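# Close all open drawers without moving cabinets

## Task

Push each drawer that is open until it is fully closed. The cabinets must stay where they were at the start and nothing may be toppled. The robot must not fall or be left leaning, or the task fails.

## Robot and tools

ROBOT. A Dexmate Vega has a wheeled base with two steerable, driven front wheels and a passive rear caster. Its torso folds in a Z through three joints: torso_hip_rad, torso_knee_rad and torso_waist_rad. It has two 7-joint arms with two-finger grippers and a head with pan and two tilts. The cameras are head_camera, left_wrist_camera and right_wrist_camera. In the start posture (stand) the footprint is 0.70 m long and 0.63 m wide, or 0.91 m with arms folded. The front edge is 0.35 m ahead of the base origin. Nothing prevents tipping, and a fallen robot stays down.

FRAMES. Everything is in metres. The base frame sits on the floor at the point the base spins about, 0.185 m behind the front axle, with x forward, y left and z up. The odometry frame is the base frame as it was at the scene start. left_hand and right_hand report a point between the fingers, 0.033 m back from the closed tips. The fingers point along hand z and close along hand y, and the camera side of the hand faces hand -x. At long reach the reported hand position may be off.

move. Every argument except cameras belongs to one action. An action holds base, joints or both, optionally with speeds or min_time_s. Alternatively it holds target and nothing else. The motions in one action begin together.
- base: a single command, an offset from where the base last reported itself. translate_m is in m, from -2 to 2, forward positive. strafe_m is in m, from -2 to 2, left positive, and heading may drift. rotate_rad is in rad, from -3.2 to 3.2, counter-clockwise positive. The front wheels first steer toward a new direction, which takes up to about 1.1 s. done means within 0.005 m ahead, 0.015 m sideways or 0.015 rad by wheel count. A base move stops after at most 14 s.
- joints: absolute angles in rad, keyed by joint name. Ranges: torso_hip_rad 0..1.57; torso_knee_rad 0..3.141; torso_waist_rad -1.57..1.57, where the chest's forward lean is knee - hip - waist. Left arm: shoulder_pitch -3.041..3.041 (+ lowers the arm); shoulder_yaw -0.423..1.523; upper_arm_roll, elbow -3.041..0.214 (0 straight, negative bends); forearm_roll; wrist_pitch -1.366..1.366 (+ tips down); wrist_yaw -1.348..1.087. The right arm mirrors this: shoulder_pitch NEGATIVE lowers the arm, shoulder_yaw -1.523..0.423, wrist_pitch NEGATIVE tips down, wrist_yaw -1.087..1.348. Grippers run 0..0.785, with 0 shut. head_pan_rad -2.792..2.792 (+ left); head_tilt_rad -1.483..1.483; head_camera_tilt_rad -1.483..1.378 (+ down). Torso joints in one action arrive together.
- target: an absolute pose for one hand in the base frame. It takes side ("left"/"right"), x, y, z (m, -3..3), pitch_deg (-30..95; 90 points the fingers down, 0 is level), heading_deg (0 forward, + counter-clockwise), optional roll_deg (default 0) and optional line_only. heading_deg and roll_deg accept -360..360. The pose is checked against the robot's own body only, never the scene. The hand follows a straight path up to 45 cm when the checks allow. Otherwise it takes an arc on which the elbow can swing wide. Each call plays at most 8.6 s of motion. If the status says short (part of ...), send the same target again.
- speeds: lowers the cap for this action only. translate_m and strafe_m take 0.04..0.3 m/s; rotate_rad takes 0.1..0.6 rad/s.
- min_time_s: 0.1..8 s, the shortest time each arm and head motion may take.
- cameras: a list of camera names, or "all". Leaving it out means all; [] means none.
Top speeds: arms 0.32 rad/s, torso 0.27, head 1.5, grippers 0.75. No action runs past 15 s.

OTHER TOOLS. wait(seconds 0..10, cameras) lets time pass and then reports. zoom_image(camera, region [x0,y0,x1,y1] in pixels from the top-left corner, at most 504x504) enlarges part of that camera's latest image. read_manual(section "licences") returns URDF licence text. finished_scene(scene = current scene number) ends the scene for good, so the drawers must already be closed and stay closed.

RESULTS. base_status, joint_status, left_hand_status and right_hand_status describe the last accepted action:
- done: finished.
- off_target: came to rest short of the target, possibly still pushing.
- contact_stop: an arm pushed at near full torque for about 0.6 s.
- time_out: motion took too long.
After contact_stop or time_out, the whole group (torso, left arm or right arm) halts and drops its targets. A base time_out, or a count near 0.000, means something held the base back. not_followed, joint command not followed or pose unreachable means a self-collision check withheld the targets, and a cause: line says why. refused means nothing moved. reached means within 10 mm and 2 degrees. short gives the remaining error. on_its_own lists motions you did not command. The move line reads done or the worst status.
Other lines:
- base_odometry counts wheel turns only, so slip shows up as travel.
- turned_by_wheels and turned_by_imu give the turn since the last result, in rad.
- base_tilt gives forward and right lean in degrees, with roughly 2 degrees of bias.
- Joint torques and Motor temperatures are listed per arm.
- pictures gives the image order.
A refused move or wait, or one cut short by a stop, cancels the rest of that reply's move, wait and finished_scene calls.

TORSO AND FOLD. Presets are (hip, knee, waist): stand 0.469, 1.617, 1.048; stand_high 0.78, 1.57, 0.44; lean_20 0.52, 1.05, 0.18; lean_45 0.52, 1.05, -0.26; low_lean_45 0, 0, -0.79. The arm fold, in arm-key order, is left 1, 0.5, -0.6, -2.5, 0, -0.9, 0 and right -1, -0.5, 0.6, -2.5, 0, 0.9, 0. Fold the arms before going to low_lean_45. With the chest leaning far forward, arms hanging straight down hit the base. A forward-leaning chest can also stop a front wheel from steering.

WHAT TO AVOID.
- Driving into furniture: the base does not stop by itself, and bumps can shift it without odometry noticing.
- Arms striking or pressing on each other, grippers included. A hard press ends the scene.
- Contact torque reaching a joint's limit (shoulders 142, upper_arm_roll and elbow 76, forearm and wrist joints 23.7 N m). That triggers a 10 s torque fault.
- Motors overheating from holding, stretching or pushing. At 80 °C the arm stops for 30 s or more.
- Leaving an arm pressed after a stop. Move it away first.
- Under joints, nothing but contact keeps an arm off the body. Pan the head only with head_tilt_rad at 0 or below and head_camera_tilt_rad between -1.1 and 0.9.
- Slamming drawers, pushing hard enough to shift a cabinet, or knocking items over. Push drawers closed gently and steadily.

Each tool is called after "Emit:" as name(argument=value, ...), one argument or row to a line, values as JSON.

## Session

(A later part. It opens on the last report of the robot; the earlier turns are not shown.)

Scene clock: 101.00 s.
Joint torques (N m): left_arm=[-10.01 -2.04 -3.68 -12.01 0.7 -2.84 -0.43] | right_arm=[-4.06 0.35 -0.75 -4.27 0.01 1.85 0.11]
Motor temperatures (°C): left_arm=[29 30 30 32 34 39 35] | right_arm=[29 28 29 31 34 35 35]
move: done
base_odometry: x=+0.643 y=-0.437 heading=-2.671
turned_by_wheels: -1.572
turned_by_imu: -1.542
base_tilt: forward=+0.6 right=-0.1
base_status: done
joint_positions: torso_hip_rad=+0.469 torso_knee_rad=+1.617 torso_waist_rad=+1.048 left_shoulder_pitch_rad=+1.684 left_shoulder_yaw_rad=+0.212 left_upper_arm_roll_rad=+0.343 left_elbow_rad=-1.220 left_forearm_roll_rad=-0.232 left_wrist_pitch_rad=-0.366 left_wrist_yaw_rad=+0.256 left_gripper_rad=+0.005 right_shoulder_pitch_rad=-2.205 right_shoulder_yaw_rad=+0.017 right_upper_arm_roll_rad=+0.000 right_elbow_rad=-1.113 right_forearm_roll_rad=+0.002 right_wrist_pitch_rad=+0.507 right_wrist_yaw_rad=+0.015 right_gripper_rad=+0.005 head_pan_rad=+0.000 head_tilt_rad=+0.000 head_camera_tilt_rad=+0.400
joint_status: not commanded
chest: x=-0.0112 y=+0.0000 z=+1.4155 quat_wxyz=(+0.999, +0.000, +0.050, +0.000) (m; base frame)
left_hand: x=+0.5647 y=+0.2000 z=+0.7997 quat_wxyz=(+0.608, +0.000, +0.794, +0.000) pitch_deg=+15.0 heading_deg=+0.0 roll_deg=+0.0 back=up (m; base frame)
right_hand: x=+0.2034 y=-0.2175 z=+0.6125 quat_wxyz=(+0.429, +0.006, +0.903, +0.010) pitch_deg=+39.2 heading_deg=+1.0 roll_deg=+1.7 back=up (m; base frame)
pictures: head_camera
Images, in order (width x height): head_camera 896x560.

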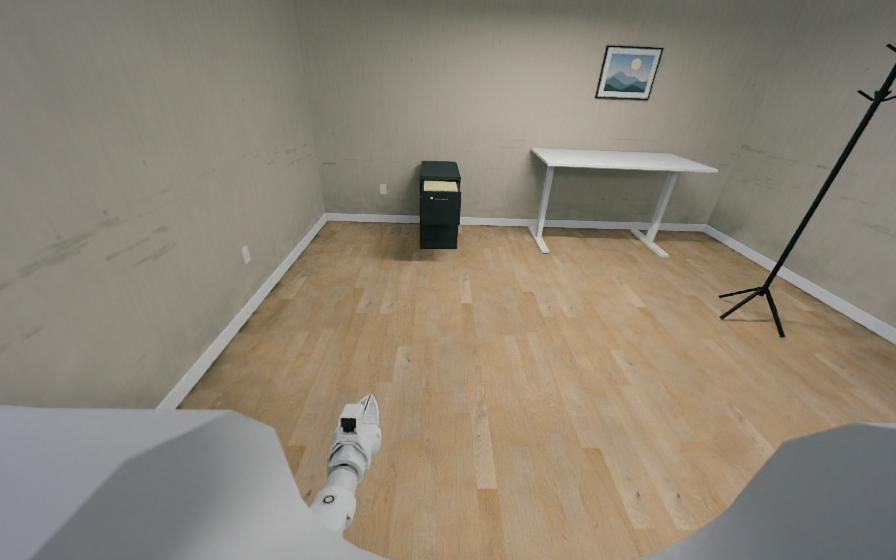

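Emit:
move(
  base={"translate_m":2.0},
  cameras=["head_camera","left_wrist_camera"],
)

Scene clock: 115.13 s.
Joint torques (N m): left_arm=[-9.08 -2.9 -3.78 -9.33 0.65 -2.93 -0.39] | right_arm=[-2.72 0.98 -0.8 -3.8 0.04 2.32 0.26]
Motor temperatures (°C): left_arm=[29 30 30 32 34 39 35] | right_arm=[29 28 29 31 34 35 35]
move: done
base_odometry: x=-1.137 y=-1.349 heading=-2.671
turned_by_wheels: +0.000
turned_by_imu: +0.002
base_tilt: forward=+0.6 right=-0.1
base_status: done
joint_positions: torso_hip_rad=+0.469 torso_knee_rad=+1.617 torso_waist_rad=+1.048 left_shoulder_pitch_rad=+1.684 left_shoulder_yaw_rad=+0.212 left_upper_arm_roll_rad=+0.343 left_elbow_rad=-1.220 left_forearm_roll_rad=-0.232 left_wrist_pitch_rad=-0.366 left_wrist_yaw_rad=+0.256 left_gripper_rad=+0.005 right_shoulder_pitch_rad=-2.205 right_shoulder_yaw_rad=+0.017 right_upper_arm_roll_rad=+0.000 right_elbow_rad=-1.113 right_forearm_roll_rad=+0.002 right_wrist_pitch_rad=+0.507 right_wrist_yaw_rad=+0.015 right_gripper_rad=+0.005 head_pan_rad=+0.000 head_tilt_rad=+0.000 head_camera_tilt_rad=+0.400
joint_status: not commanded
chest: x=-0.0111 y=+0.0000 z=+1.4155 quat_wxyz=(+0.999, +0.000, +0.050, +0.000) (m; base frame)
left_hand: x=+0.5648 y=+0.2000 z=+0.7996 quat_wxyz=(+0.608, +0.000, +0.794, +0.000) pitch_deg=+15.0 heading_deg=+0.0 roll_deg=+0.0 back=up (m; base frame)
right_hand: x=+0.2035 y=-0.2175 z=+0.6124 quat_wxyz=(+0.429, +0.006, +0.903, +0.010) pitch_deg=+39.2 heading_deg=+1.0 roll_deg=+1.7 back=up (m; base frame)
pictures: head_camera, left_wrist_camera
Images, in order (width x height): head_camera 896x560, left_wrist_camera 672x420.

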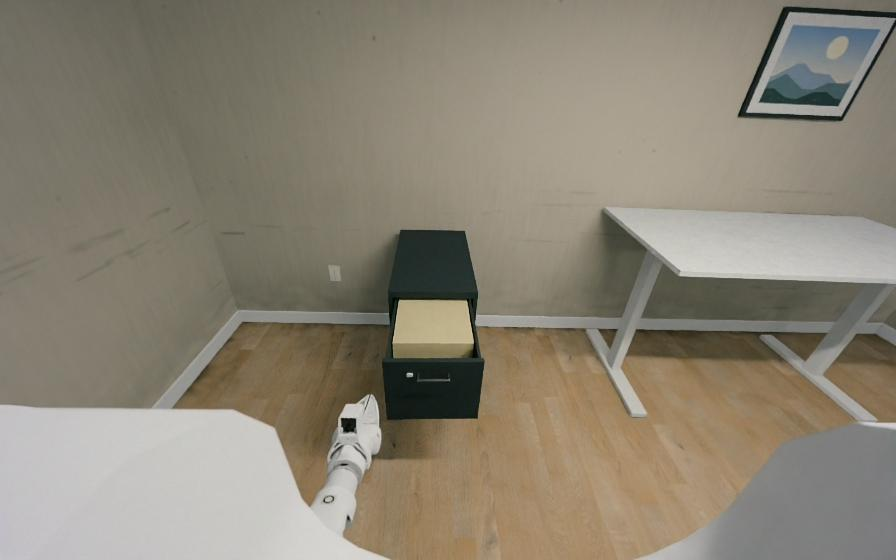

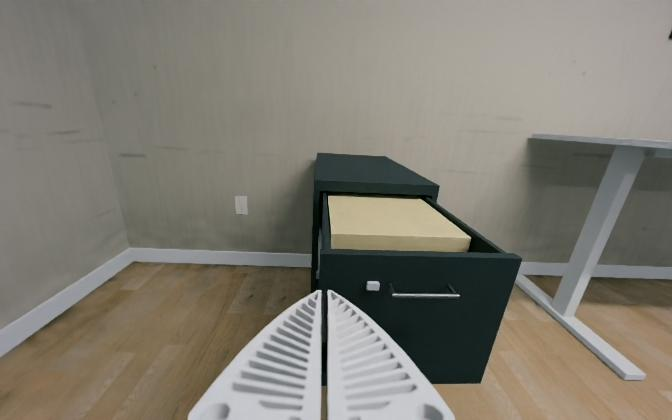

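Emit:
move(
  base={"rotate_rad":-0.03},
  joints={"right_shoulder_pitch_rad":-1.9,"right_elbow_rad":-1.6},
  cameras=[],
)

Emit:
move(
  joints={"torso_hip_rad":0.1,"torso_knee_rad":0.9,"torso_waist_rad":0.5,"head_camera_tilt_rad":0.3},
  cameras=[],
)

Emit:
move(
  target={"side":"left","x":0.52,"y":0.13,"z":0.58,"pitch_deg":20,"heading_deg":0},
  cameras=["head_camera","left_wrist_camera"],
)

Scene clock: 131.70 s.
Joint torques (N m): left_arm=[-8.7 -1.33 -2.53 -10.34 0.63 -2.92 -0.32] | right_arm=[11.85 0.16 -1.11 -11.67 -0.04 2.82 0.24]
Motor temperatures (°C): left_arm=[28 30 30 32 34 39 35] | right_arm=[29 28 29 31 34 35 35]
move: done
base_odometry: x=-1.137 y=-1.349 heading=-2.701
turned_by_wheels: -0.030
turned_by_imu: -0.029
base_tilt: forward=+0.6 right=+0.0
base_status: done
joint_positions: torso_hip_rad=+0.469 torso_knee_rad=+1.617 torso_waist_rad=+1.048 left_shoulder_pitch_rad=+1.684 left_shoulder_yaw_rad=+0.212 left_upper_arm_roll_rad=+0.343 left_elbow_rad=-1.220 left_forearm_roll_rad=-0.232 left_wrist_pitch_rad=-0.366 left_wrist_yaw_rad=+0.256 left_gripper_rad=+0.005 right_shoulder_pitch_rad=-1.904 right_shoulder_yaw_rad=+0.017 right_upper_arm_roll_rad=+0.000 right_elbow_rad=-1.594 right_forearm_roll_rad=+0.002 right_wrist_pitch_rad=+0.507 right_wrist_yaw_rad=+0.015 right_gripper_rad=+0.005 head_pan_rad=+0.000 head_tilt_rad=+0.000 head_camera_tilt_rad=+0.400
joint_status: all done
chest: x=-0.0111 y=+0.0000 z=+1.4155 quat_wxyz=(+0.999, +0.000, +0.050, +0.000) (m; base frame)
left_hand: x=+0.5648 y=+0.2000 z=+0.7996 quat_wxyz=(+0.608, +0.000, +0.794, +0.000) pitch_deg=+15.0 heading_deg=+0.0 roll_deg=+0.0 back=up (m; base frame)
right_hand: x=+0.5528 y=-0.2229 z=+0.9962 quat_wxyz=(+0.740, +0.004, +0.672, +0.008) pitch_deg=-5.5 heading_deg=+0.3 roll_deg=+0.9 back=up (m; base frame)
pictures: none
No camera images: "cameras" was empty.

Scene clock: 135.63 s.
Joint torques (N m): left_arm=[-3.67 -1.79 -1.39 -10.04 0.26 -2.65 0.11] | right_arm=[7.98 0.65 -0.71 -11.65 -0.1 2.98 0.2]
Motor temperatures (°C): left_arm=[28 30 30 31 34 39 35] | right_arm=[29 28 29 31 34 35 35]
move: done
base_odometry: x=-1.137 y=-1.349 heading=-2.701
turned_by_wheels: +0.000
turned_by_imu: +0.001
base_tilt: forward=+0.6 right=-0.1
base_status: not commanded
joint_positions: torso_hip_rad=+0.100 torso_knee_rad=+0.900 torso_waist_rad=+0.500 left_shoulder_pitch_rad=+1.684 left_shoulder_yaw_rad=+0.212 left_upper_arm_roll_rad=+0.343 left_elbow_rad=-1.220 left_forearm_roll_rad=-0.232 left_wrist_pitch_rad=-0.366 left_wrist_yaw_rad=+0.256 left_gripper_rad=+0.005 right_shoulder_pitch_rad=-1.900 right_shoulder_yaw_rad=+0.017 right_upper_arm_roll_rad=+0.000 right_elbow_rad=-1.600 right_forearm_roll_rad=+0.002 right_wrist_pitch_rad=+0.507 right_wrist_yaw_rad=+0.015 right_gripper_rad=+0.005 head_pan_rad=+0.000 head_tilt_rad=+0.000 head_camera_tilt_rad=+0.300
joint_status: all done
chest: x=+0.0124 y=+0.0000 z=+1.2271 quat_wxyz=(+0.989, +0.000, +0.149, +0.000) (m; base frame)
left_hand: x=+0.4545 y=+0.2000 z=+0.5092 quat_wxyz=(+0.526, +0.000, +0.850, +0.000) pitch_deg=+26.5 heading_deg=+0.0 roll_deg=+0.0 back=up (m; base frame)
right_hand: x=+0.4852 y=-0.2230 z=+0.7099 quat_wxyz=(+0.673, +0.005, +0.739, +0.008) pitch_deg=+5.3 heading_deg=+0.3 roll_deg=+1.0 back=up (m; base frame)
pictures: none
No camera images: "cameras" was empty.

Scene clock: 137.60 s.
Joint torques (N m): left_arm=[-4.13 -4.71 3.4 -11.78 0.93 -2.37 0.18] | right_arm=[8.32 1.31 -0.92 -11.89 -0.01 2.63 0.17]
Motor temperatures (°C): left_arm=[28 30 30 31 34 39 35] | right_arm=[29 28 29 31 34 35 35]
move: done
base_odometry: x=-1.137 y=-1.349 heading=-2.701
turned_by_wheels: +0.000
turned_by_imu: +0.000
base_tilt: forward=+0.7 right=-0.1
base_status: not commanded
joint_positions: torso_hip_rad=+0.100 torso_knee_rad=+0.900 torso_waist_rad=+0.500 left_shoulder_pitch_rad=+1.613 left_shoulder_yaw_rad=+0.130 left_upper_arm_roll_rad=+0.408 left_elbow_rad=-1.308 left_forearm_roll_rad=-0.130 left_wrist_pitch_rad=-0.299 left_wrist_yaw_rad=+0.371 left_gripper_rad=+0.005 right_shoulder_pitch_rad=-1.900 right_shoulder_yaw_rad=+0.017 right_upper_arm_roll_rad=+0.000 right_elbow_rad=-1.600 right_forearm_roll_rad=+0.002 right_wrist_pitch_rad=+0.507 right_wrist_yaw_rad=+0.015 right_gripper_rad=+0.005 head_pan_rad=+0.000 head_tilt_rad=+0.000 head_camera_tilt_rad=+0.300
joint_status: not commanded
chest: x=+0.0124 y=+0.0000 z=+1.2271 quat_wxyz=(+0.989, +0.000, +0.149, +0.000) (m; base frame)
left_hand: x=+0.5166 y=+0.1335 z=+0.5756 quat_wxyz=(+0.571, +0.000, +0.821, +0.000) pitch_deg=+20.4 heading_deg=+0.0 roll_deg=+0.0 back=up (m; base frame)
left_hand_status: reached (straight line, planned for 0.7 s): 7 mm and 0.4 deg off.
right_hand: x=+0.4852 y=-0.2230 z=+0.7099 quat_wxyz=(+0.673, +0.005, +0.739, +0.008) pitch_deg=+5.3 heading_deg=+0.3 roll_deg=+1.0 back=up (m; base frame)
pictures: head_camera, left_wrist_camera
Images, in order (width x height): head_camera 896x560, left_wrist_camera 672x420.

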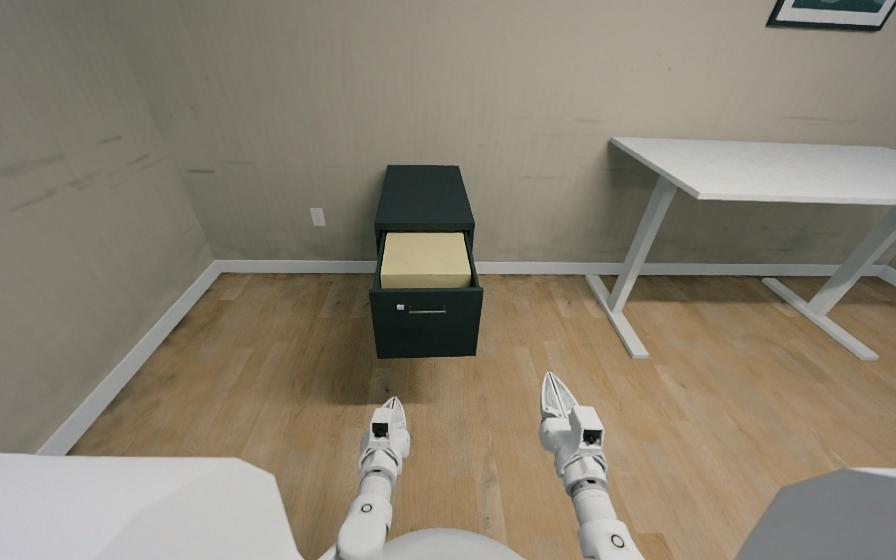

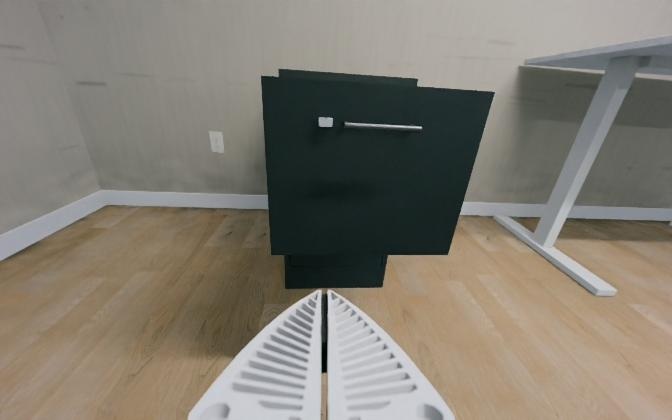

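Emit:
move(
  base={"translate_m":0.63},
  speeds={"translate_m":0.1},
  cameras=["head_camera","left_wrist_camera"],
)

Scene clock: 150.90 s.
Joint torques (N m): left_arm=[-6.89 -2.67 -0.32 -11.91 1.14 -2.73 -0.43] | right_arm=[6.96 0.46 -0.61 -10.87 -0.01 2.52 0.18]
Motor temperatures (°C): left_arm=[28 30 30 31 34 39 35] | right_arm=[29 28 29 32 34 35 35]
move: done
base_odometry: x=-1.706 y=-1.619 heading=-2.701
turned_by_wheels: +0.000
turned_by_imu: +0.002
base_tilt: forward=+0.7 right=+0.0
base_status: done
joint_positions: torso_hip_rad=+0.100 torso_knee_rad=+0.900 torso_waist_rad=+0.500 left_shoulder_pitch_rad=+1.609 left_shoulder_yaw_rad=+0.125 left_upper_arm_roll_rad=+0.412 left_elbow_rad=-1.313 left_forearm_roll_rad=-0.125 left_wrist_pitch_rad=-0.296 left_wrist_yaw_rad=+0.377 left_gripper_rad=+0.005 right_shoulder_pitch_rad=-1.900 right_shoulder_yaw_rad=+0.017 right_upper_arm_roll_rad=+0.000 right_elbow_rad=-1.600 right_forearm_roll_rad=+0.002 right_wrist_pitch_rad=+0.507 right_wrist_yaw_rad=+0.015 right_gripper_rad=+0.005 head_pan_rad=+0.000 head_tilt_rad=+0.000 head_camera_tilt_rad=+0.300
joint_status: not commanded
chest: x=+0.0124 y=+0.0000 z=+1.2271 quat_wxyz=(+0.989, +0.000, +0.149, +0.000) (m; base frame)
left_hand: x=+0.5197 y=+0.1300 z=+0.5796 quat_wxyz=(+0.573, +0.000, +0.819, +0.000) pitch_deg=+20.0 heading_deg=+0.0 roll_deg=+0.0 back=up (m; base frame)
right_hand: x=+0.4852 y=-0.2230 z=+0.7098 quat_wxyz=(+0.673, +0.005, +0.739, +0.008) pitch_deg=+5.3 heading_deg=+0.3 roll_deg=+1.0 back=up (m; base frame)
pictures: head_camera, left_wrist_camera
Images, in order (width x height): head_camera 896x560, left_wrist_camera 672x420.

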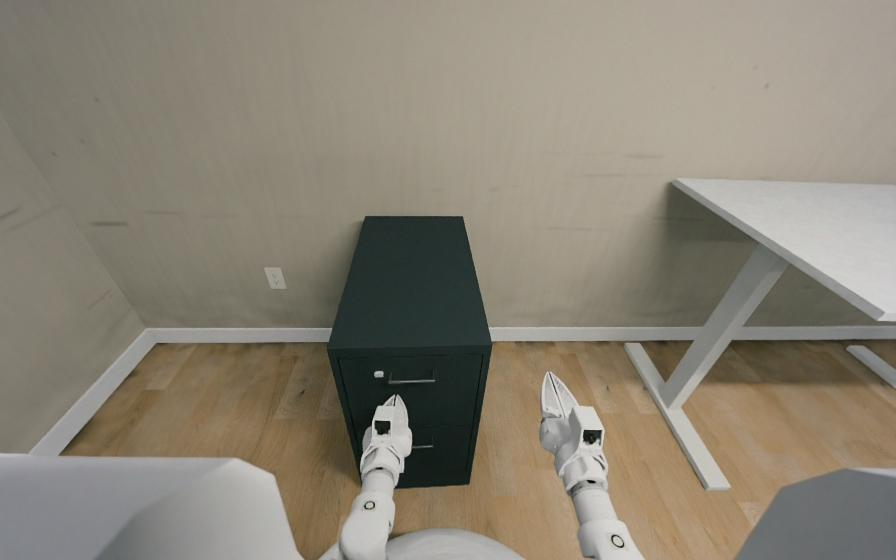

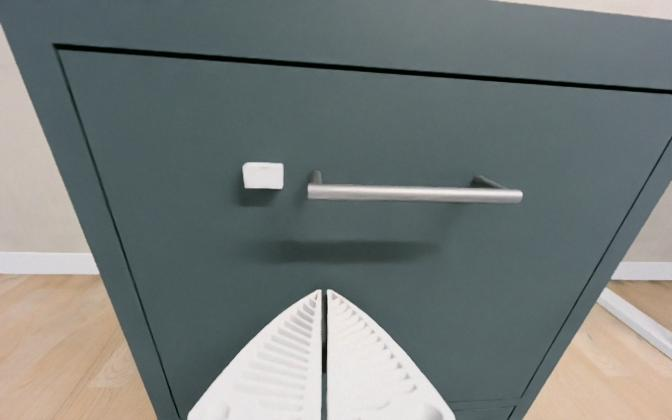

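Emit:
move(
  target={"side":"left","x":0.54,"y":0.13,"z":0.58,"pitch_deg":20,"heading_deg":0},
  cameras=["head_camera","left_wrist_camera"],
)

Scene clock: 155.80 s.
Joint torques (N m): left_arm=[-32.41 -0.71 -12.34 -25.16 0.91 -4.91 -0.61] | right_arm=[7.25 1 -1.05 -10.6 -0.08 2.26 0.1]
Motor temperatures (°C): left_arm=[28 30 30 32 34 39 35] | right_arm=[29 28 29 32 34 35 35]
move: done
base_odometry: x=-1.706 y=-1.619 heading=-2.701
turned_by_wheels: +0.000
turned_by_imu: +0.001
base_tilt: forward=+0.7 right=+0.0
base_status: not commanded
joint_positions: torso_hip_rad=+0.100 torso_knee_rad=+0.900 torso_waist_rad=+0.500 left_shoulder_pitch_rad=+1.566 left_shoulder_yaw_rad=+0.115 left_upper_arm_roll_rad=+0.409 left_elbow_rad=-1.279 left_forearm_roll_rad=-0.133 left_wrist_pitch_rad=-0.283 left_wrist_yaw_rad=+0.368 left_gripper_rad=+0.005 right_shoulder_pitch_rad=-1.900 right_shoulder_yaw_rad=+0.017 right_upper_arm_roll_rad=+0.000 right_elbow_rad=-1.600 right_forearm_roll_rad=+0.002 right_wrist_pitch_rad=+0.507 right_wrist_yaw_rad=+0.015 right_gripper_rad=+0.005 head_pan_rad=+0.000 head_tilt_rad=+0.000 head_camera_tilt_rad=+0.300
joint_status: not commanded
chest: x=+0.0122 y=+0.0000 z=+1.2271 quat_wxyz=(+0.989, +0.000, +0.149, +0.000) (m; base frame)
left_hand: x=+0.5359 y=+0.1297 z=+0.5782 quat_wxyz=(+0.572, +0.000, +0.820, +0.000) pitch_deg=+20.2 heading_deg=+0.0 roll_deg=+0.0 back=up (m; base frame)
left_hand_status: reached (straight line, planned for 0.5 s): 4 mm and 0.2 deg off.
right_hand: x=+0.4852 y=-0.2230 z=+0.7099 quat_wxyz=(+0.673, +0.005, +0.739, +0.008) pitch_deg=+5.3 heading_deg=+0.3 roll_deg=+1.0 back=up (m; base frame)
pictures: head_camera, left_wrist_camera
Images, in order (width x height): head_camera 896x560, left_wrist_camera 672x420.

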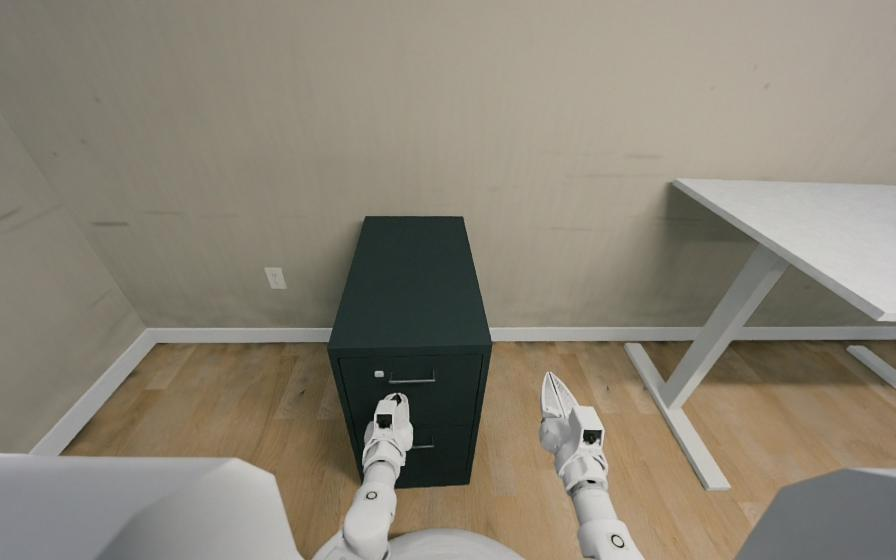

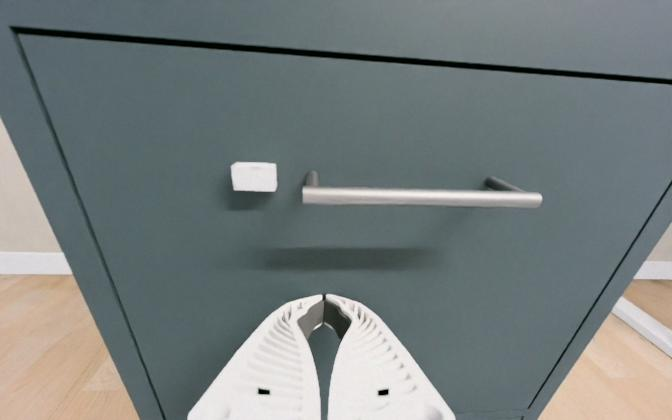

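Emit:
move(
  base={"translate_m":-1.75},
  cameras=[],
)

Emit:
move(
  base={"rotate_rad":-1.54},
  cameras=["head_camera","left_wrist_camera"],
)

Scene clock: 176.40 s.
Joint torques (N m): left_arm=[-7.81 -3.83 -0.91 -12.76 0.09 -3.03 -0.44] | right_arm=[7.06 0.97 -0.94 -10.84 0.01 2.63 0.13]
Motor temperatures (°C): left_arm=[30 30 30 32 34 40 35] | right_arm=[29 28 29 32 34 35 35]
move: done
base_odometry: x=-0.125 y=-0.868 heading=-2.702
turned_by_wheels: -0.001
turned_by_imu: +0.000
base_tilt: forward=+0.6 right=+0.0
base_status: done
joint_positions: torso_hip_rad=+0.100 torso_knee_rad=+0.900 torso_waist_rad=+0.500 left_shoulder_pitch_rad=+1.559 left_shoulder_yaw_rad=+0.114 left_upper_arm_roll_rad=+0.408 left_elbow_rad=-1.275 left_forearm_roll_rad=-0.134 left_wrist_pitch_rad=-0.282 left_wrist_yaw_rad=+0.366 left_gripper_rad=+0.005 right_shoulder_pitch_rad=-1.900 right_shoulder_yaw_rad=+0.017 right_upper_arm_roll_rad=+0.000 right_elbow_rad=-1.600 right_forearm_roll_rad=+0.002 right_wrist_pitch_rad=+0.507 right_wrist_yaw_rad=+0.015 right_gripper_rad=+0.005 head_pan_rad=+0.000 head_tilt_rad=+0.000 head_camera_tilt_rad=+0.300
joint_status: not commanded
chest: x=+0.0124 y=+0.0000 z=+1.2271 quat_wxyz=(+0.989, +0.000, +0.149, +0.000) (m; base frame)
left_hand: x=+0.5397 y=+0.1300 z=+0.5796 quat_wxyz=(+0.573, +0.000, +0.819, +0.000) pitch_deg=+20.0 heading_deg=+0.0 roll_deg=+0.0 back=up (m; base frame)
right_hand: x=+0.4852 y=-0.2230 z=+0.7098 quat_wxyz=(+0.673, +0.005, +0.739, +0.008) pitch_deg=+5.3 heading_deg=+0.3 roll_deg=+1.0 back=up (m; base frame)
pictures: none
No camera images: "cameras" was empty.

Scene clock: 180.53 s.
Joint torques (N m): left_arm=[-6.48 -4.46 -2.25 -12.06 0.9 -2.44 -0.14] | right_arm=[7.35 0.72 -0.59 -10.45 -0.02 2.03 0.23]
Motor temperatures (°C): left_arm=[30 30 30 32 34 40 35] | right_arm=[29 28 29 32 34 35 35]
move: done
base_odometry: x=-0.127 y=-0.869 heading=+2.039
turned_by_wheels: -1.542
turned_by_imu: -1.512
base_tilt: forward=+0.6 right=-0.1
base_status: done
joint_positions: torso_hip_rad=+0.100 torso_knee_rad=+0.900 torso_waist_rad=+0.500 left_shoulder_pitch_rad=+1.559 left_shoulder_yaw_rad=+0.114 left_upper_arm_roll_rad=+0.408 left_elbow_rad=-1.275 left_forearm_roll_rad=-0.134 left_wrist_pitch_rad=-0.282 left_wrist_yaw_rad=+0.366 left_gripper_rad=+0.005 right_shoulder_pitch_rad=-1.900 right_shoulder_yaw_rad=+0.017 right_upper_arm_roll_rad=+0.000 right_elbow_rad=-1.600 right_forearm_roll_rad=+0.002 right_wrist_pitch_rad=+0.507 right_wrist_yaw_rad=+0.015 right_gripper_rad=+0.005 head_pan_rad=+0.000 head_tilt_rad=+0.000 head_camera_tilt_rad=+0.300
joint_status: not commanded
chest: x=+0.0124 y=+0.0000 z=+1.2271 quat_wxyz=(+0.989, +0.000, +0.149, +0.000) (m; base frame)
left_hand: x=+0.5397 y=+0.1300 z=+0.5796 quat_wxyz=(+0.573, +0.000, +0.819, +0.000) pitch_deg=+20.0 heading_deg=+0.0 roll_deg=+0.0 back=up (m; base frame)
right_hand: x=+0.4852 y=-0.2230 z=+0.7098 quat_wxyz=(+0.673, +0.005, +0.739, +0.008) pitch_deg=+5.3 heading_deg=+0.3 roll_deg=+1.0 back=up (m; base frame)
pictures: head_camera, left_wrist_camera
Images, in order (width x height): head_camera 896x560, left_wrist_camera 672x420.

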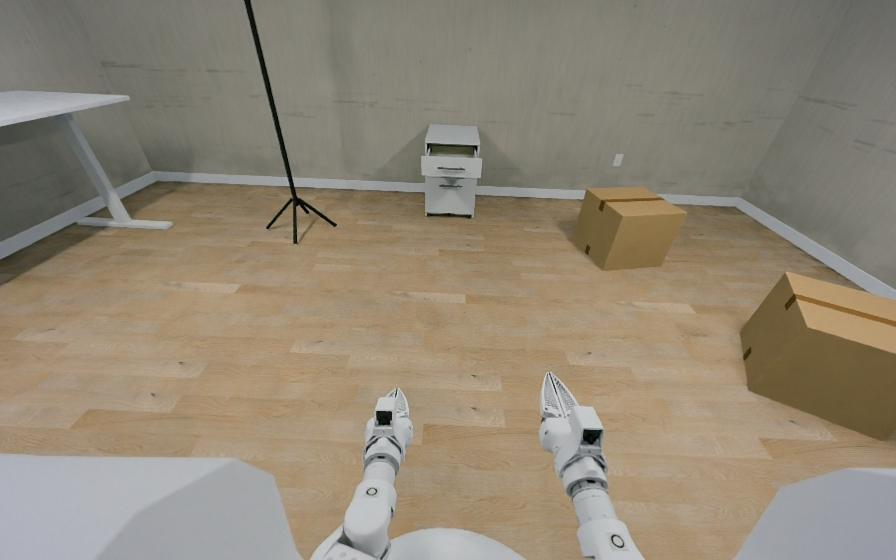

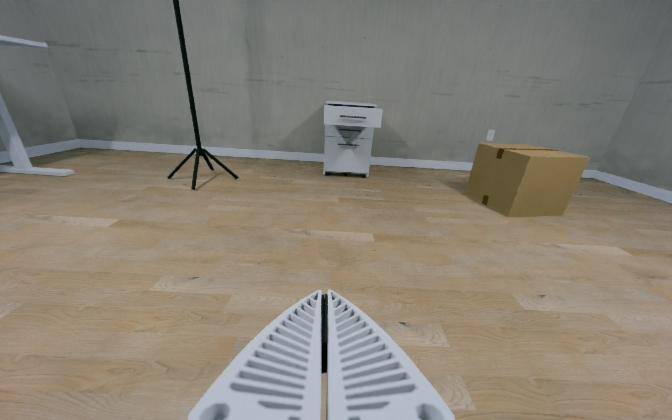

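Emit:
move(
  base={"rotate_rad":-0.065},
  cameras=[],
)

Emit:
move(
  base={"translate_m":1.6},
  cameras=["head_camera","left_wrist_camera"],
)

Scene clock: 186.83 s.
Joint torques (N m): left_arm=[-6.18 -3.08 0.08 -11.62 1.13 -1.91 -0.19] | right_arm=[6.37 0.53 -0.69 -10.45 -0.08 2.71 0.11]
Motor temperatures (°C): left_arm=[29 30 30 32 34 39 35] | right_arm=[29 28 29 32 34 35 35]
move: done
base_odometry: x=-0.127 y=-0.869 heading=+1.974
turned_by_wheels: -0.065
turned_by_imu: -0.063
base_tilt: forward=+0.6 right=+0.0
base_status: done
joint_positions: torso_hip_rad=+0.100 torso_knee_rad=+0.900 torso_waist_rad=+0.500 left_shoulder_pitch_rad=+1.559 left_shoulder_yaw_rad=+0.114 left_upper_arm_roll_rad=+0.408 left_elbow_rad=-1.275 left_forearm_roll_rad=-0.134 left_wrist_pitch_rad=-0.282 left_wrist_yaw_rad=+0.366 left_gripper_rad=+0.005 right_shoulder_pitch_rad=-1.900 right_shoulder_yaw_rad=+0.017 right_upper_arm_roll_rad=+0.000 right_elbow_rad=-1.600 right_forearm_roll_rad=+0.002 right_wrist_pitch_rad=+0.507 right_wrist_yaw_rad=+0.015 right_gripper_rad=+0.005 head_pan_rad=+0.000 head_tilt_rad=+0.000 head_camera_tilt_rad=+0.300
joint_status: not commanded
chest: x=+0.0124 y=+0.0000 z=+1.2271 quat_wxyz=(+0.989, +0.000, +0.149, +0.000) (m; base frame)
left_hand: x=+0.5397 y=+0.1300 z=+0.5796 quat_wxyz=(+0.573, +0.000, +0.819, +0.000) pitch_deg=+20.0 heading_deg=+0.0 roll_deg=+0.0 back=up (m; base frame)
right_hand: x=+0.4852 y=-0.2230 z=+0.7098 quat_wxyz=(+0.673, +0.005, +0.739, +0.008) pitch_deg=+5.3 heading_deg=+0.3 roll_deg=+1.0 back=up (m; base frame)
pictures: none
No camera images: "cameras" was empty.

Scene clock: 193.97 s.
Joint torques (N m): left_arm=[-6.37 -3.16 -2.2 -12.64 1.13 -2.51 0.32] | right_arm=[7.99 0.54 -1.05 -10.32 -0.05 2.43 0.16]
Motor temperatures (°C): left_arm=[29 30 30 32 34 39 35] | right_arm=[29 28 29 32 34 35 35]
move: done
base_odometry: x=-0.759 y=+0.601 heading=+1.974
turned_by_wheels: -0.001
turned_by_imu: +0.000
base_tilt: forward=+0.7 right=-0.1
base_status: done
joint_positions: torso_hip_rad=+0.100 torso_knee_rad=+0.900 torso_waist_rad=+0.500 left_shoulder_pitch_rad=+1.559 left_shoulder_yaw_rad=+0.114 left_upper_arm_roll_rad=+0.408 left_elbow_rad=-1.275 left_forearm_roll_rad=-0.134 left_wrist_pitch_rad=-0.282 left_wrist_yaw_rad=+0.366 left_gripper_rad=+0.005 right_shoulder_pitch_rad=-1.900 right_shoulder_yaw_rad=+0.017 right_upper_arm_roll_rad=+0.000 right_elbow_rad=-1.600 right_forearm_roll_rad=+0.002 right_wrist_pitch_rad=+0.507 right_wrist_yaw_rad=+0.015 right_gripper_rad=+0.005 head_pan_rad=+0.000 head_tilt_rad=+0.000 head_camera_tilt_rad=+0.300
joint_status: not commanded
chest: x=+0.0125 y=+0.0000 z=+1.2271 quat_wxyz=(+0.989, +0.000, +0.150, +0.000) (m; base frame)
left_hand: x=+0.5398 y=+0.1300 z=+0.5796 quat_wxyz=(+0.573, +0.000, +0.819, +0.000) pitch_deg=+20.0 heading_deg=+0.0 roll_deg=+0.0 back=up (m; base frame)
right_hand: x=+0.4852 y=-0.2230 z=+0.7098 quat_wxyz=(+0.673, +0.005, +0.739, +0.008) pitch_deg=+5.3 heading_deg=+0.3 roll_deg=+1.0 back=up (m; base frame)
pictures: head_camera, left_wrist_camera
Images, in order (width x height): head_camera 896x560, left_wrist_camera 672x420.

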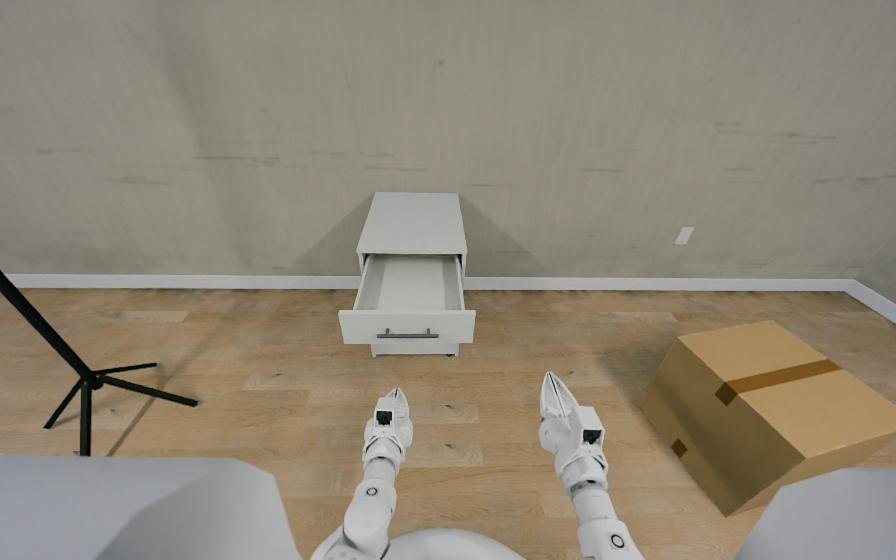

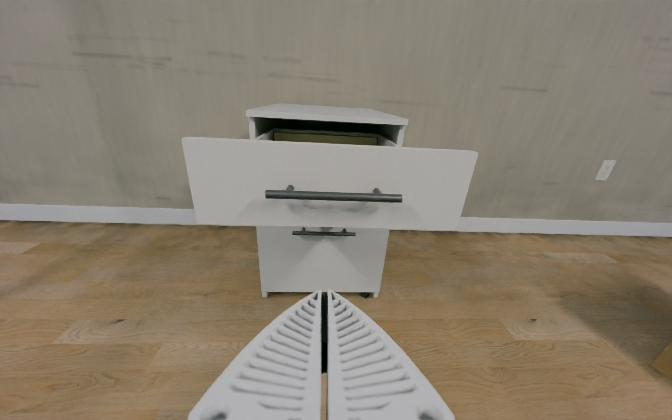

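Emit:
move(
  target={"side":"left","x":0.52,"y":0.15,"z":0.545,"pitch_deg":20,"heading_deg":0},
  cameras=[],
)

Emit:
move(
  base={"translate_m":0.33},
  cameras=["head_camera","left_wrist_camera"],
)

Scene clock: 205.10 s.
Joint torques (N m): left_arm=[-6.62 -2.93 -1.67 -8.01 0.23 -2.65 -0.64] | right_arm=[7.28 0.69 -0.88 -11.8 -0.06 2.53 0.21]
Motor temperatures (°C): left_arm=[29 30 30 32 34 39 35] | right_arm=[29 28 29 32 34 35 35]
move: done
base_odometry: x=-0.759 y=+0.601 heading=+1.974
turned_by_wheels: +0.000
turned_by_imu: +0.001
base_tilt: forward=+0.6 right=-0.1
base_status: not commanded
joint_positions: torso_hip_rad=+0.100 torso_knee_rad=+0.900 torso_waist_rad=+0.500 left_shoulder_pitch_rad=+1.523 left_shoulder_yaw_rad=+0.108 left_upper_arm_roll_rad=+0.400 left_elbow_rad=-1.060 left_forearm_roll_rad=-0.152 left_wrist_pitch_rad=-0.458 left_wrist_yaw_rad=+0.324 left_gripper_rad=+0.005 right_shoulder_pitch_rad=-1.900 right_shoulder_yaw_rad=+0.017 right_upper_arm_roll_rad=+0.000 right_elbow_rad=-1.600 right_forearm_roll_rad=+0.002 right_wrist_pitch_rad=+0.507 right_wrist_yaw_rad=+0.015 right_gripper_rad=+0.005 head_pan_rad=+0.000 head_tilt_rad=+0.000 head_camera_tilt_rad=+0.300
joint_status: not commanded
chest: x=+0.0125 y=+0.0000 z=+1.2271 quat_wxyz=(+0.989, +0.000, +0.150, +0.000) (m; base frame)
left_hand: x=+0.5203 y=+0.1494 z=+0.5455 quat_wxyz=(+0.573, +0.000, +0.819, +0.000) pitch_deg=+20.0 heading_deg=+0.0 roll_deg=+0.0 back=up (m; base frame)
left_hand_status: reached (straight line, planned for 1.0 s): 1 mm and 0.0 deg off.
right_hand: x=+0.4852 y=-0.2230 z=+0.7098 quat_wxyz=(+0.673, +0.005, +0.739, +0.008) pitch_deg=+5.3 heading_deg=+0.3 roll_deg=+1.0 back=up (m; base frame)
pictures: none
No camera images: "cameras" was empty.

Scene clock: 207.80 s.
Joint torques (N m): left_arm=[-4.85 -3.41 0.88 -8.92 0.2 -3.1 -0.28] | right_arm=[7.16 0.62 -0.77 -10.7 -0.07 2.94 0.25]
Motor temperatures (°C): left_arm=[28 30 30 32 34 39 35] | right_arm=[29 28 29 32 34 35 35]
move: done
base_odometry: x=-0.889 y=+0.904 heading=+1.974
turned_by_wheels: +0.000
turned_by_imu: +0.000
base_tilt: forward=+0.7 right=+0.0
base_status: done
joint_positions: torso_hip_rad=+0.100 torso_knee_rad=+0.900 torso_waist_rad=+0.500 left_shoulder_pitch_rad=+1.522 left_shoulder_yaw_rad=+0.108 left_upper_arm_roll_rad=+0.400 left_elbow_rad=-1.054 left_forearm_roll_rad=-0.153 left_wrist_pitch_rad=-0.463 left_wrist_yaw_rad=+0.323 left_gripper_rad=+0.005 right_shoulder_pitch_rad=-1.900 right_shoulder_yaw_rad=+0.017 right_upper_arm_roll_rad=+0.000 right_elbow_rad=-1.600 right_forearm_roll_rad=+0.002 right_wrist_pitch_rad=+0.507 right_wrist_yaw_rad=+0.015 right_gripper_rad=+0.005 head_pan_rad=+0.000 head_tilt_rad=+0.000 head_camera_tilt_rad=+0.300
joint_status: not commanded
chest: x=+0.0125 y=+0.0000 z=+1.2271 quat_wxyz=(+0.989, +0.000, +0.150, +0.000) (m; base frame)
left_hand: x=+0.5198 y=+0.1500 z=+0.5448 quat_wxyz=(+0.573, +0.000, +0.819, +0.000) pitch_deg=+20.0 heading_deg=+0.0 roll_deg=+0.0 back=up (m; base frame)
right_hand: x=+0.4853 y=-0.2230 z=+0.7098 quat_wxyz=(+0.673, +0.005, +0.739, +0.008) pitch_deg=+5.3 heading_deg=+0.3 roll_deg=+1.0 back=up (m; base frame)
pictures: head_camera, left_wrist_camera
Images, in order (width x height): head_camera 896x560, left_wrist_camera 672x420.

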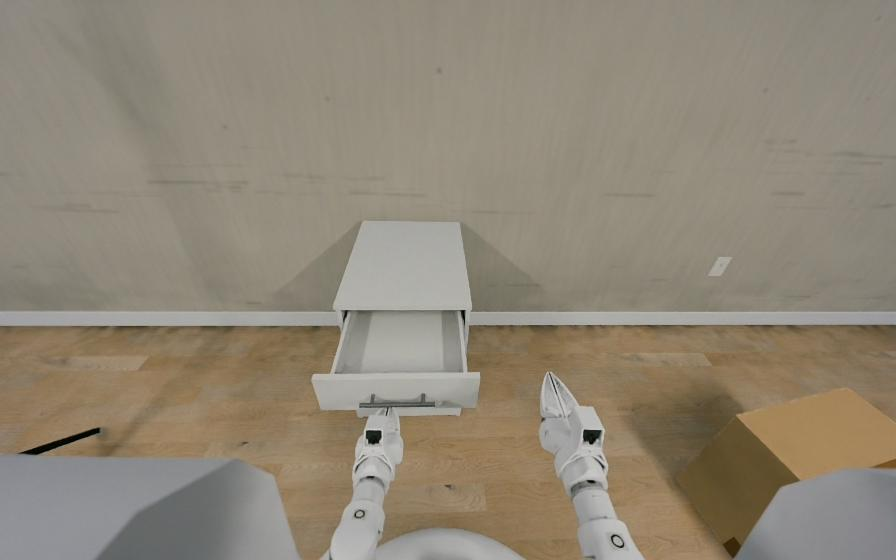

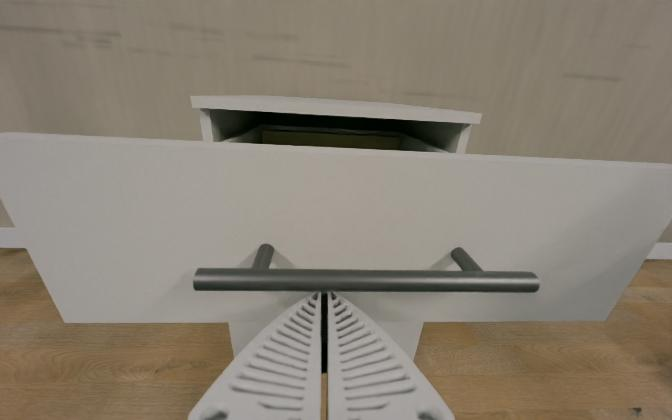

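Emit:
move(
  target={"side":"left","x":0.475,"y":0.14,"z":0.545,"pitch_deg":20,"heading_deg":0},
  cameras=[],
)

Emit:
move(
  target={"side":"left","x":0.475,"y":0.14,"z":0.585,"pitch_deg":20,"heading_deg":0},
  cameras=["head_camera","left_wrist_camera"],
)

Scene clock: 214.23 s.
Joint torques (N m): left_arm=[-0.14 -1.92 2.05 -11.44 0.36 -2.08 1.06] | right_arm=[7.74 1.82 -0.84 -10.23 -0.02 2.27 0.14]
Motor temperatures (°C): left_arm=[28 30 30 32 34 39 35] | right_arm=[29 28 29 32 34 35 35]
move: done
base_odometry: x=-0.889 y=+0.904 heading=+1.974
turned_by_wheels: +0.000
turned_by_imu: +0.001
base_tilt: forward=+0.6 right=-0.1
base_status: not commanded
joint_positions: torso_hip_rad=+0.100 torso_knee_rad=+0.900 torso_waist_rad=+0.500 left_shoulder_pitch_rad=+1.549 left_shoulder_yaw_rad=+0.253 left_upper_arm_roll_rad=+0.642 left_elbow_rad=-1.122 left_forearm_roll_rad=-0.283 left_wrist_pitch_rad=-0.527 left_wrist_yaw_rad=+0.499 left_gripper_rad=+0.005 right_shoulder_pitch_rad=-1.900 right_shoulder_yaw_rad=+0.017 right_upper_arm_roll_rad=+0.000 right_elbow_rad=-1.600 right_forearm_roll_rad=+0.002 right_wrist_pitch_rad=+0.507 right_wrist_yaw_rad=+0.015 right_gripper_rad=+0.005 head_pan_rad=+0.000 head_tilt_rad=+0.000 head_camera_tilt_rad=+0.300
joint_status: not commanded
chest: x=+0.0125 y=+0.0000 z=+1.2271 quat_wxyz=(+0.989, +0.000, +0.150, +0.000) (m; base frame)
left_hand: x=+0.4764 y=+0.1402 z=+0.5452 quat_wxyz=(+0.574, +0.000, +0.819, +0.000) pitch_deg=+20.0 heading_deg=+0.0 roll_deg=+0.0 back=up (m; base frame)
left_hand_status: reached (checked arc [the straight line was blocked], planned for 1.1 s): 1 mm and 0.0 deg off.
right_hand: x=+0.4853 y=-0.2230 z=+0.7098 quat_wxyz=(+0.673, +0.005, +0.739, +0.008) pitch_deg=+5.3 heading_deg=+0.3 roll_deg=+1.0 back=up (m; base frame)
pictures: none
No camera images: "cameras" was empty.

Scene clock: 217.00 s.
Joint torques (N m): left_arm=[3.3 -0.13 -5.64 -12.56 1.18 -2 0.41] | right_arm=[6.39 0.66 -0.93 -10.4 -0.12 2.34 0.28]
Motor temperatures (°C): left_arm=[28 30 30 32 34 39 35] | right_arm=[29 28 29 32 34 35 35]
move: done
base_odometry: x=-0.889 y=+0.904 heading=+1.974
turned_by_wheels: +0.000
turned_by_imu: +0.000
base_tilt: forward=+0.7 right=-0.1
base_status: not commanded
joint_positions: torso_hip_rad=+0.100 torso_knee_rad=+0.900 torso_waist_rad=+0.500 left_shoulder_pitch_rad=+1.641 left_shoulder_yaw_rad=+0.344 left_upper_arm_roll_rad=+0.622 left_elbow_rad=-1.417 left_forearm_roll_rad=-0.284 left_wrist_pitch_rad=-0.363 left_wrist_yaw_rad=+0.553 left_gripper_rad=+0.005 right_shoulder_pitch_rad=-1.900 right_shoulder_yaw_rad=+0.017 right_upper_arm_roll_rad=+0.000 right_elbow_rad=-1.600 right_forearm_roll_rad=+0.002 right_wrist_pitch_rad=+0.507 right_wrist_yaw_rad=+0.015 right_gripper_rad=+0.005 head_pan_rad=+0.000 head_tilt_rad=+0.000 head_camera_tilt_rad=+0.300
joint_status: not commanded
chest: x=+0.0125 y=+0.0000 z=+1.2271 quat_wxyz=(+0.989, +0.000, +0.150, +0.000) (m; base frame)
left_hand: x=+0.4750 y=+0.1400 z=+0.5839 quat_wxyz=(+0.573, +0.000, +0.819, +0.000) pitch_deg=+20.0 heading_deg=+0.0 roll_deg=+0.0 back=up (m; base frame)
left_hand_status: reached (straight line, planned for 1.3 s): 1 mm and 0.0 deg off.
right_hand: x=+0.4853 y=-0.2230 z=+0.7098 quat_wxyz=(+0.673, +0.005, +0.739, +0.008) pitch_deg=+5.3 heading_deg=+0.3 roll_deg=+1.0 back=up (m; base frame)
pictures: head_camera, left_wrist_camera
Images, in order (width x height): head_camera 896x560, left_wrist_camera 672x420.

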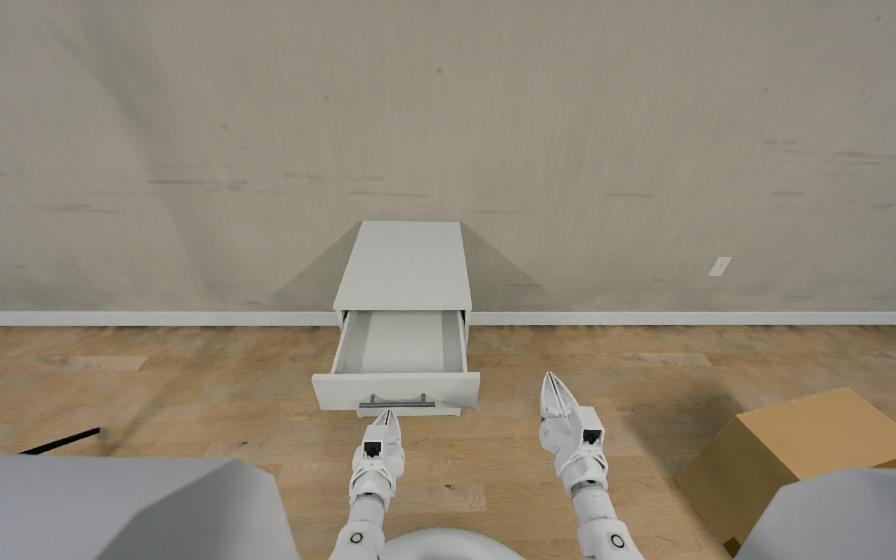

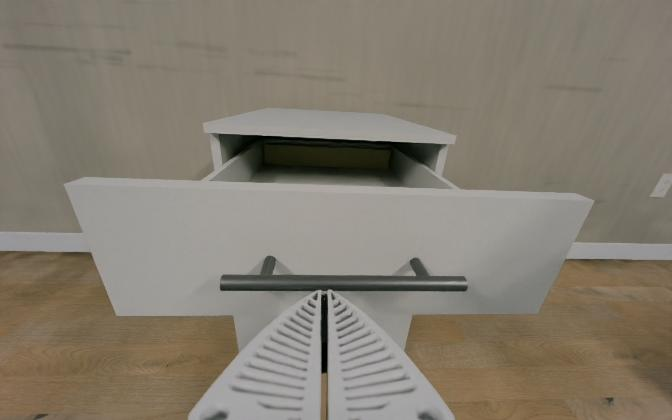

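Emit:
move(
  base={"translate_m":0.4},
  speeds={"translate_m":0.1},
  cameras=["head_camera","left_wrist_camera"],
)

Scene clock: 229.60 s.
Joint torques (N m): left_arm=[-82.51 7.63 -81.89 -25.17 -1.9 -6.1 8.03] | right_arm=[5.62 0.26 -0.63 -10.05 -0.09 2.06 0.09]
Motor temperatures (°C): left_arm=[30 30 33 32 34 39 35] | right_arm=[29 28 29 32 34 36 35]
move: done
base_odometry: x=-1.047 y=+1.271 heading=+1.975
turned_by_wheels: +0.001
turned_by_imu: +0.029
base_tilt: forward=+0.5 right=+0.0
base_status: done
joint_positions: torso_hip_rad=+0.101 torso_knee_rad=+0.899 torso_waist_rad=+0.500 left_shoulder_pitch_rad=+1.647 left_shoulder_yaw_rad=+0.346 left_upper_arm_roll_rad=+0.627 left_elbow_rad=-1.422 left_forearm_roll_rad=-0.283 left_wrist_pitch_rad=-0.359 left_wrist_yaw_rad=+0.552 left_gripper_rad=+0.005 right_shoulder_pitch_rad=-1.900 right_shoulder_yaw_rad=+0.017 right_upper_arm_roll_rad=+0.000 right_elbow_rad=-1.600 right_forearm_roll_rad=+0.002 right_wrist_pitch_rad=+0.507 right_wrist_yaw_rad=+0.015 right_gripper_rad=+0.005 head_pan_rad=+0.000 head_tilt_rad=+0.000 head_camera_tilt_rad=+0.300
joint_status: not commanded
chest: x=+0.0113 y=+0.0000 z=+1.2272 quat_wxyz=(+0.989, +0.000, +0.149, +0.000) (m; base frame)
left_hand: x=+0.4701 y=+0.1362 z=+0.5823 quat_wxyz=(+0.571, +0.002, +0.821, -0.002) pitch_deg=+20.4 heading_deg=-0.4 roll_deg=-0.1 back=up (m; base frame)
right_hand: x=+0.4848 y=-0.2230 z=+0.7106 quat_wxyz=(+0.674, +0.005, +0.739, +0.008) pitch_deg=+5.3 heading_deg=+0.3 roll_deg=+1.0 back=up (m; base frame)
pictures: head_camera, left_wrist_camera
Images, in order (width x height): head_camera 896x560, left_wrist_camera 672x420.

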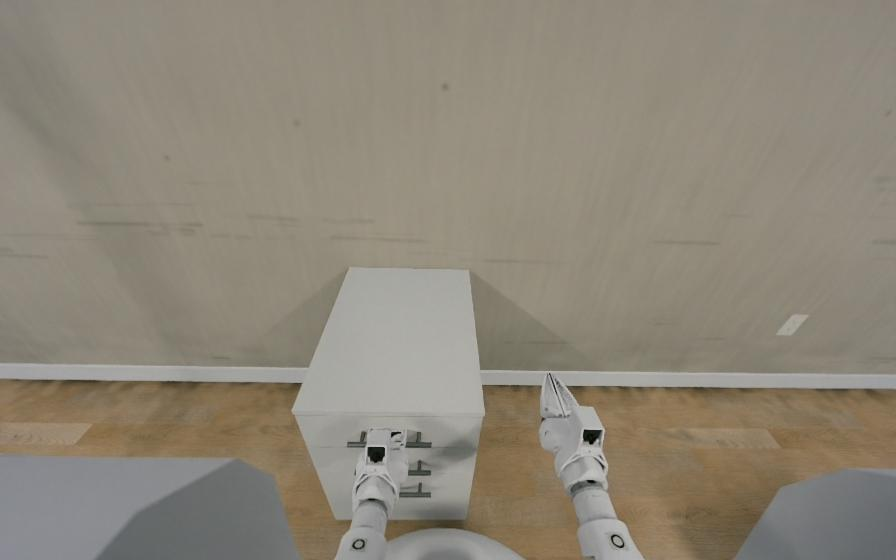

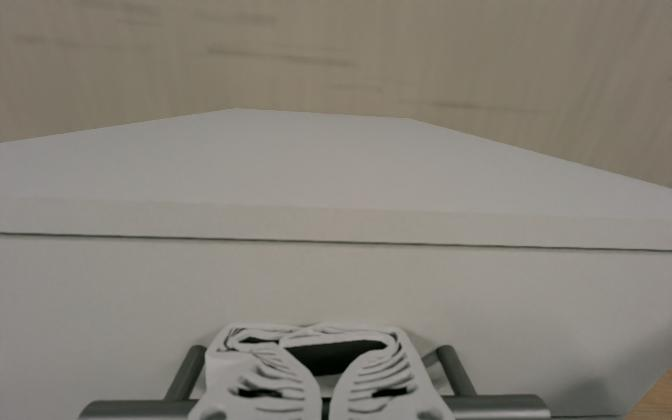

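Emit:
move(
  base={"translate_m":-0.1},
  speeds={"translate_m":0.1},
  cameras=["head_camera","left_wrist_camera"],
)

Scene clock: 235.10 s.
Joint torques (N m): left_arm=[1.54 1.13 0.17 -3.86 -0.1 0.9 0.45] | right_arm=[5.29 0.62 -0.95 -9.8 0 2.98 0.18]
Motor temperatures (°C): left_arm=[34 30 37 32 34 39 35] | right_arm=[29 28 29 32 34 36 35]
move: done
base_odometry: x=-1.007 y=+1.179 heading=+1.975
turned_by_wheels: +0.000
turned_by_imu: +0.000
base_tilt: forward=+0.6 right=+0.0
base_status: done
joint_positions: torso_hip_rad=+0.100 torso_knee_rad=+0.900 torso_waist_rad=+0.500 left_shoulder_pitch_rad=+1.643 left_shoulder_yaw_rad=+0.346 left_upper_arm_roll_rad=+0.622 left_elbow_rad=-1.424 left_forearm_roll_rad=-0.283 left_wrist_pitch_rad=-0.361 left_wrist_yaw_rad=+0.554 left_gripper_rad=+0.005 right_shoulder_pitch_rad=-1.900 right_shoulder_yaw_rad=+0.017 right_upper_arm_roll_rad=+0.000 right_elbow_rad=-1.600 right_forearm_roll_rad=+0.002 right_wrist_pitch_rad=+0.507 right_wrist_yaw_rad=+0.015 right_gripper_rad=+0.005 head_pan_rad=+0.000 head_tilt_rad=+0.000 head_camera_tilt_rad=+0.300
joint_status: not commanded
chest: x=+0.0122 y=+0.0000 z=+1.2271 quat_wxyz=(+0.989, +0.000, +0.149, +0.000) (m; base frame)
left_hand: x=+0.4753 y=+0.1399 z=+0.5858 quat_wxyz=(+0.574, +0.000, +0.819, +0.000) pitch_deg=+19.9 heading_deg=+0.0 roll_deg=+0.0 back=up (m; base frame)
right_hand: x=+0.4852 y=-0.2230 z=+0.7100 quat_wxyz=(+0.673, +0.005, +0.739, +0.008) pitch_deg=+5.3 heading_deg=+0.3 roll_deg=+1.0 back=up (m; base frame)
pictures: head_camera, left_wrist_camera
Images, in order (width x height): head_camera 896x560, left_wrist_camera 672x420.

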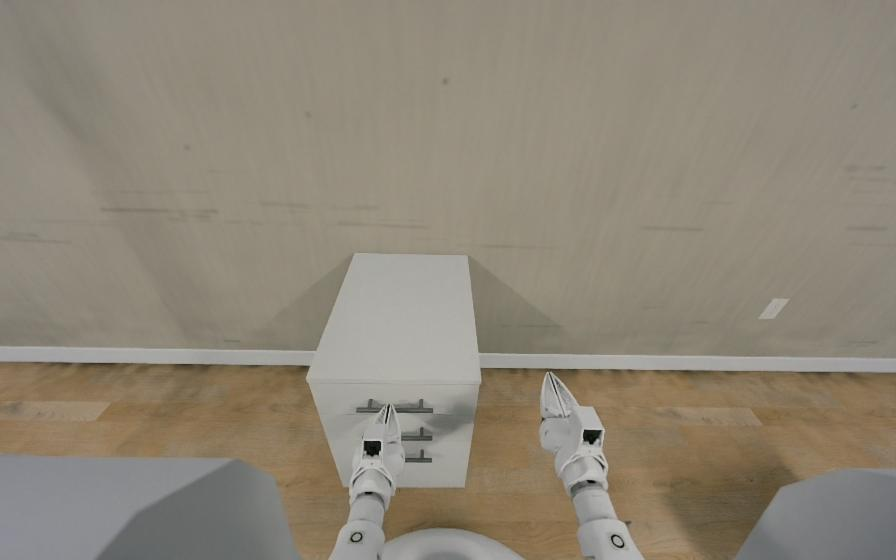

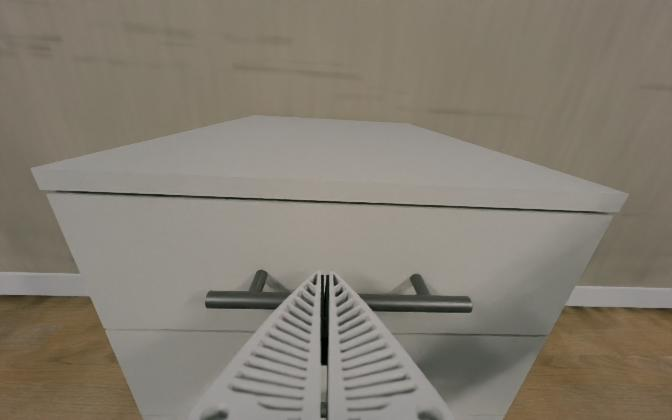

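Emit:
zoom_image(
  camera="head_camera",
  region=[290, 360, 500, 500],
)

Scaled by 2.400 from the camera's 896x560 image, which has a finer 960x600 frame.

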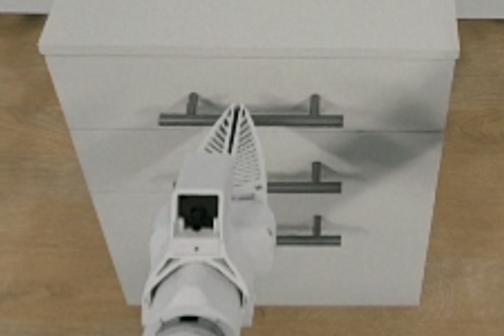

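Emit:
finished_scene(
  scene=2,
)

The scene is finished: the task was done.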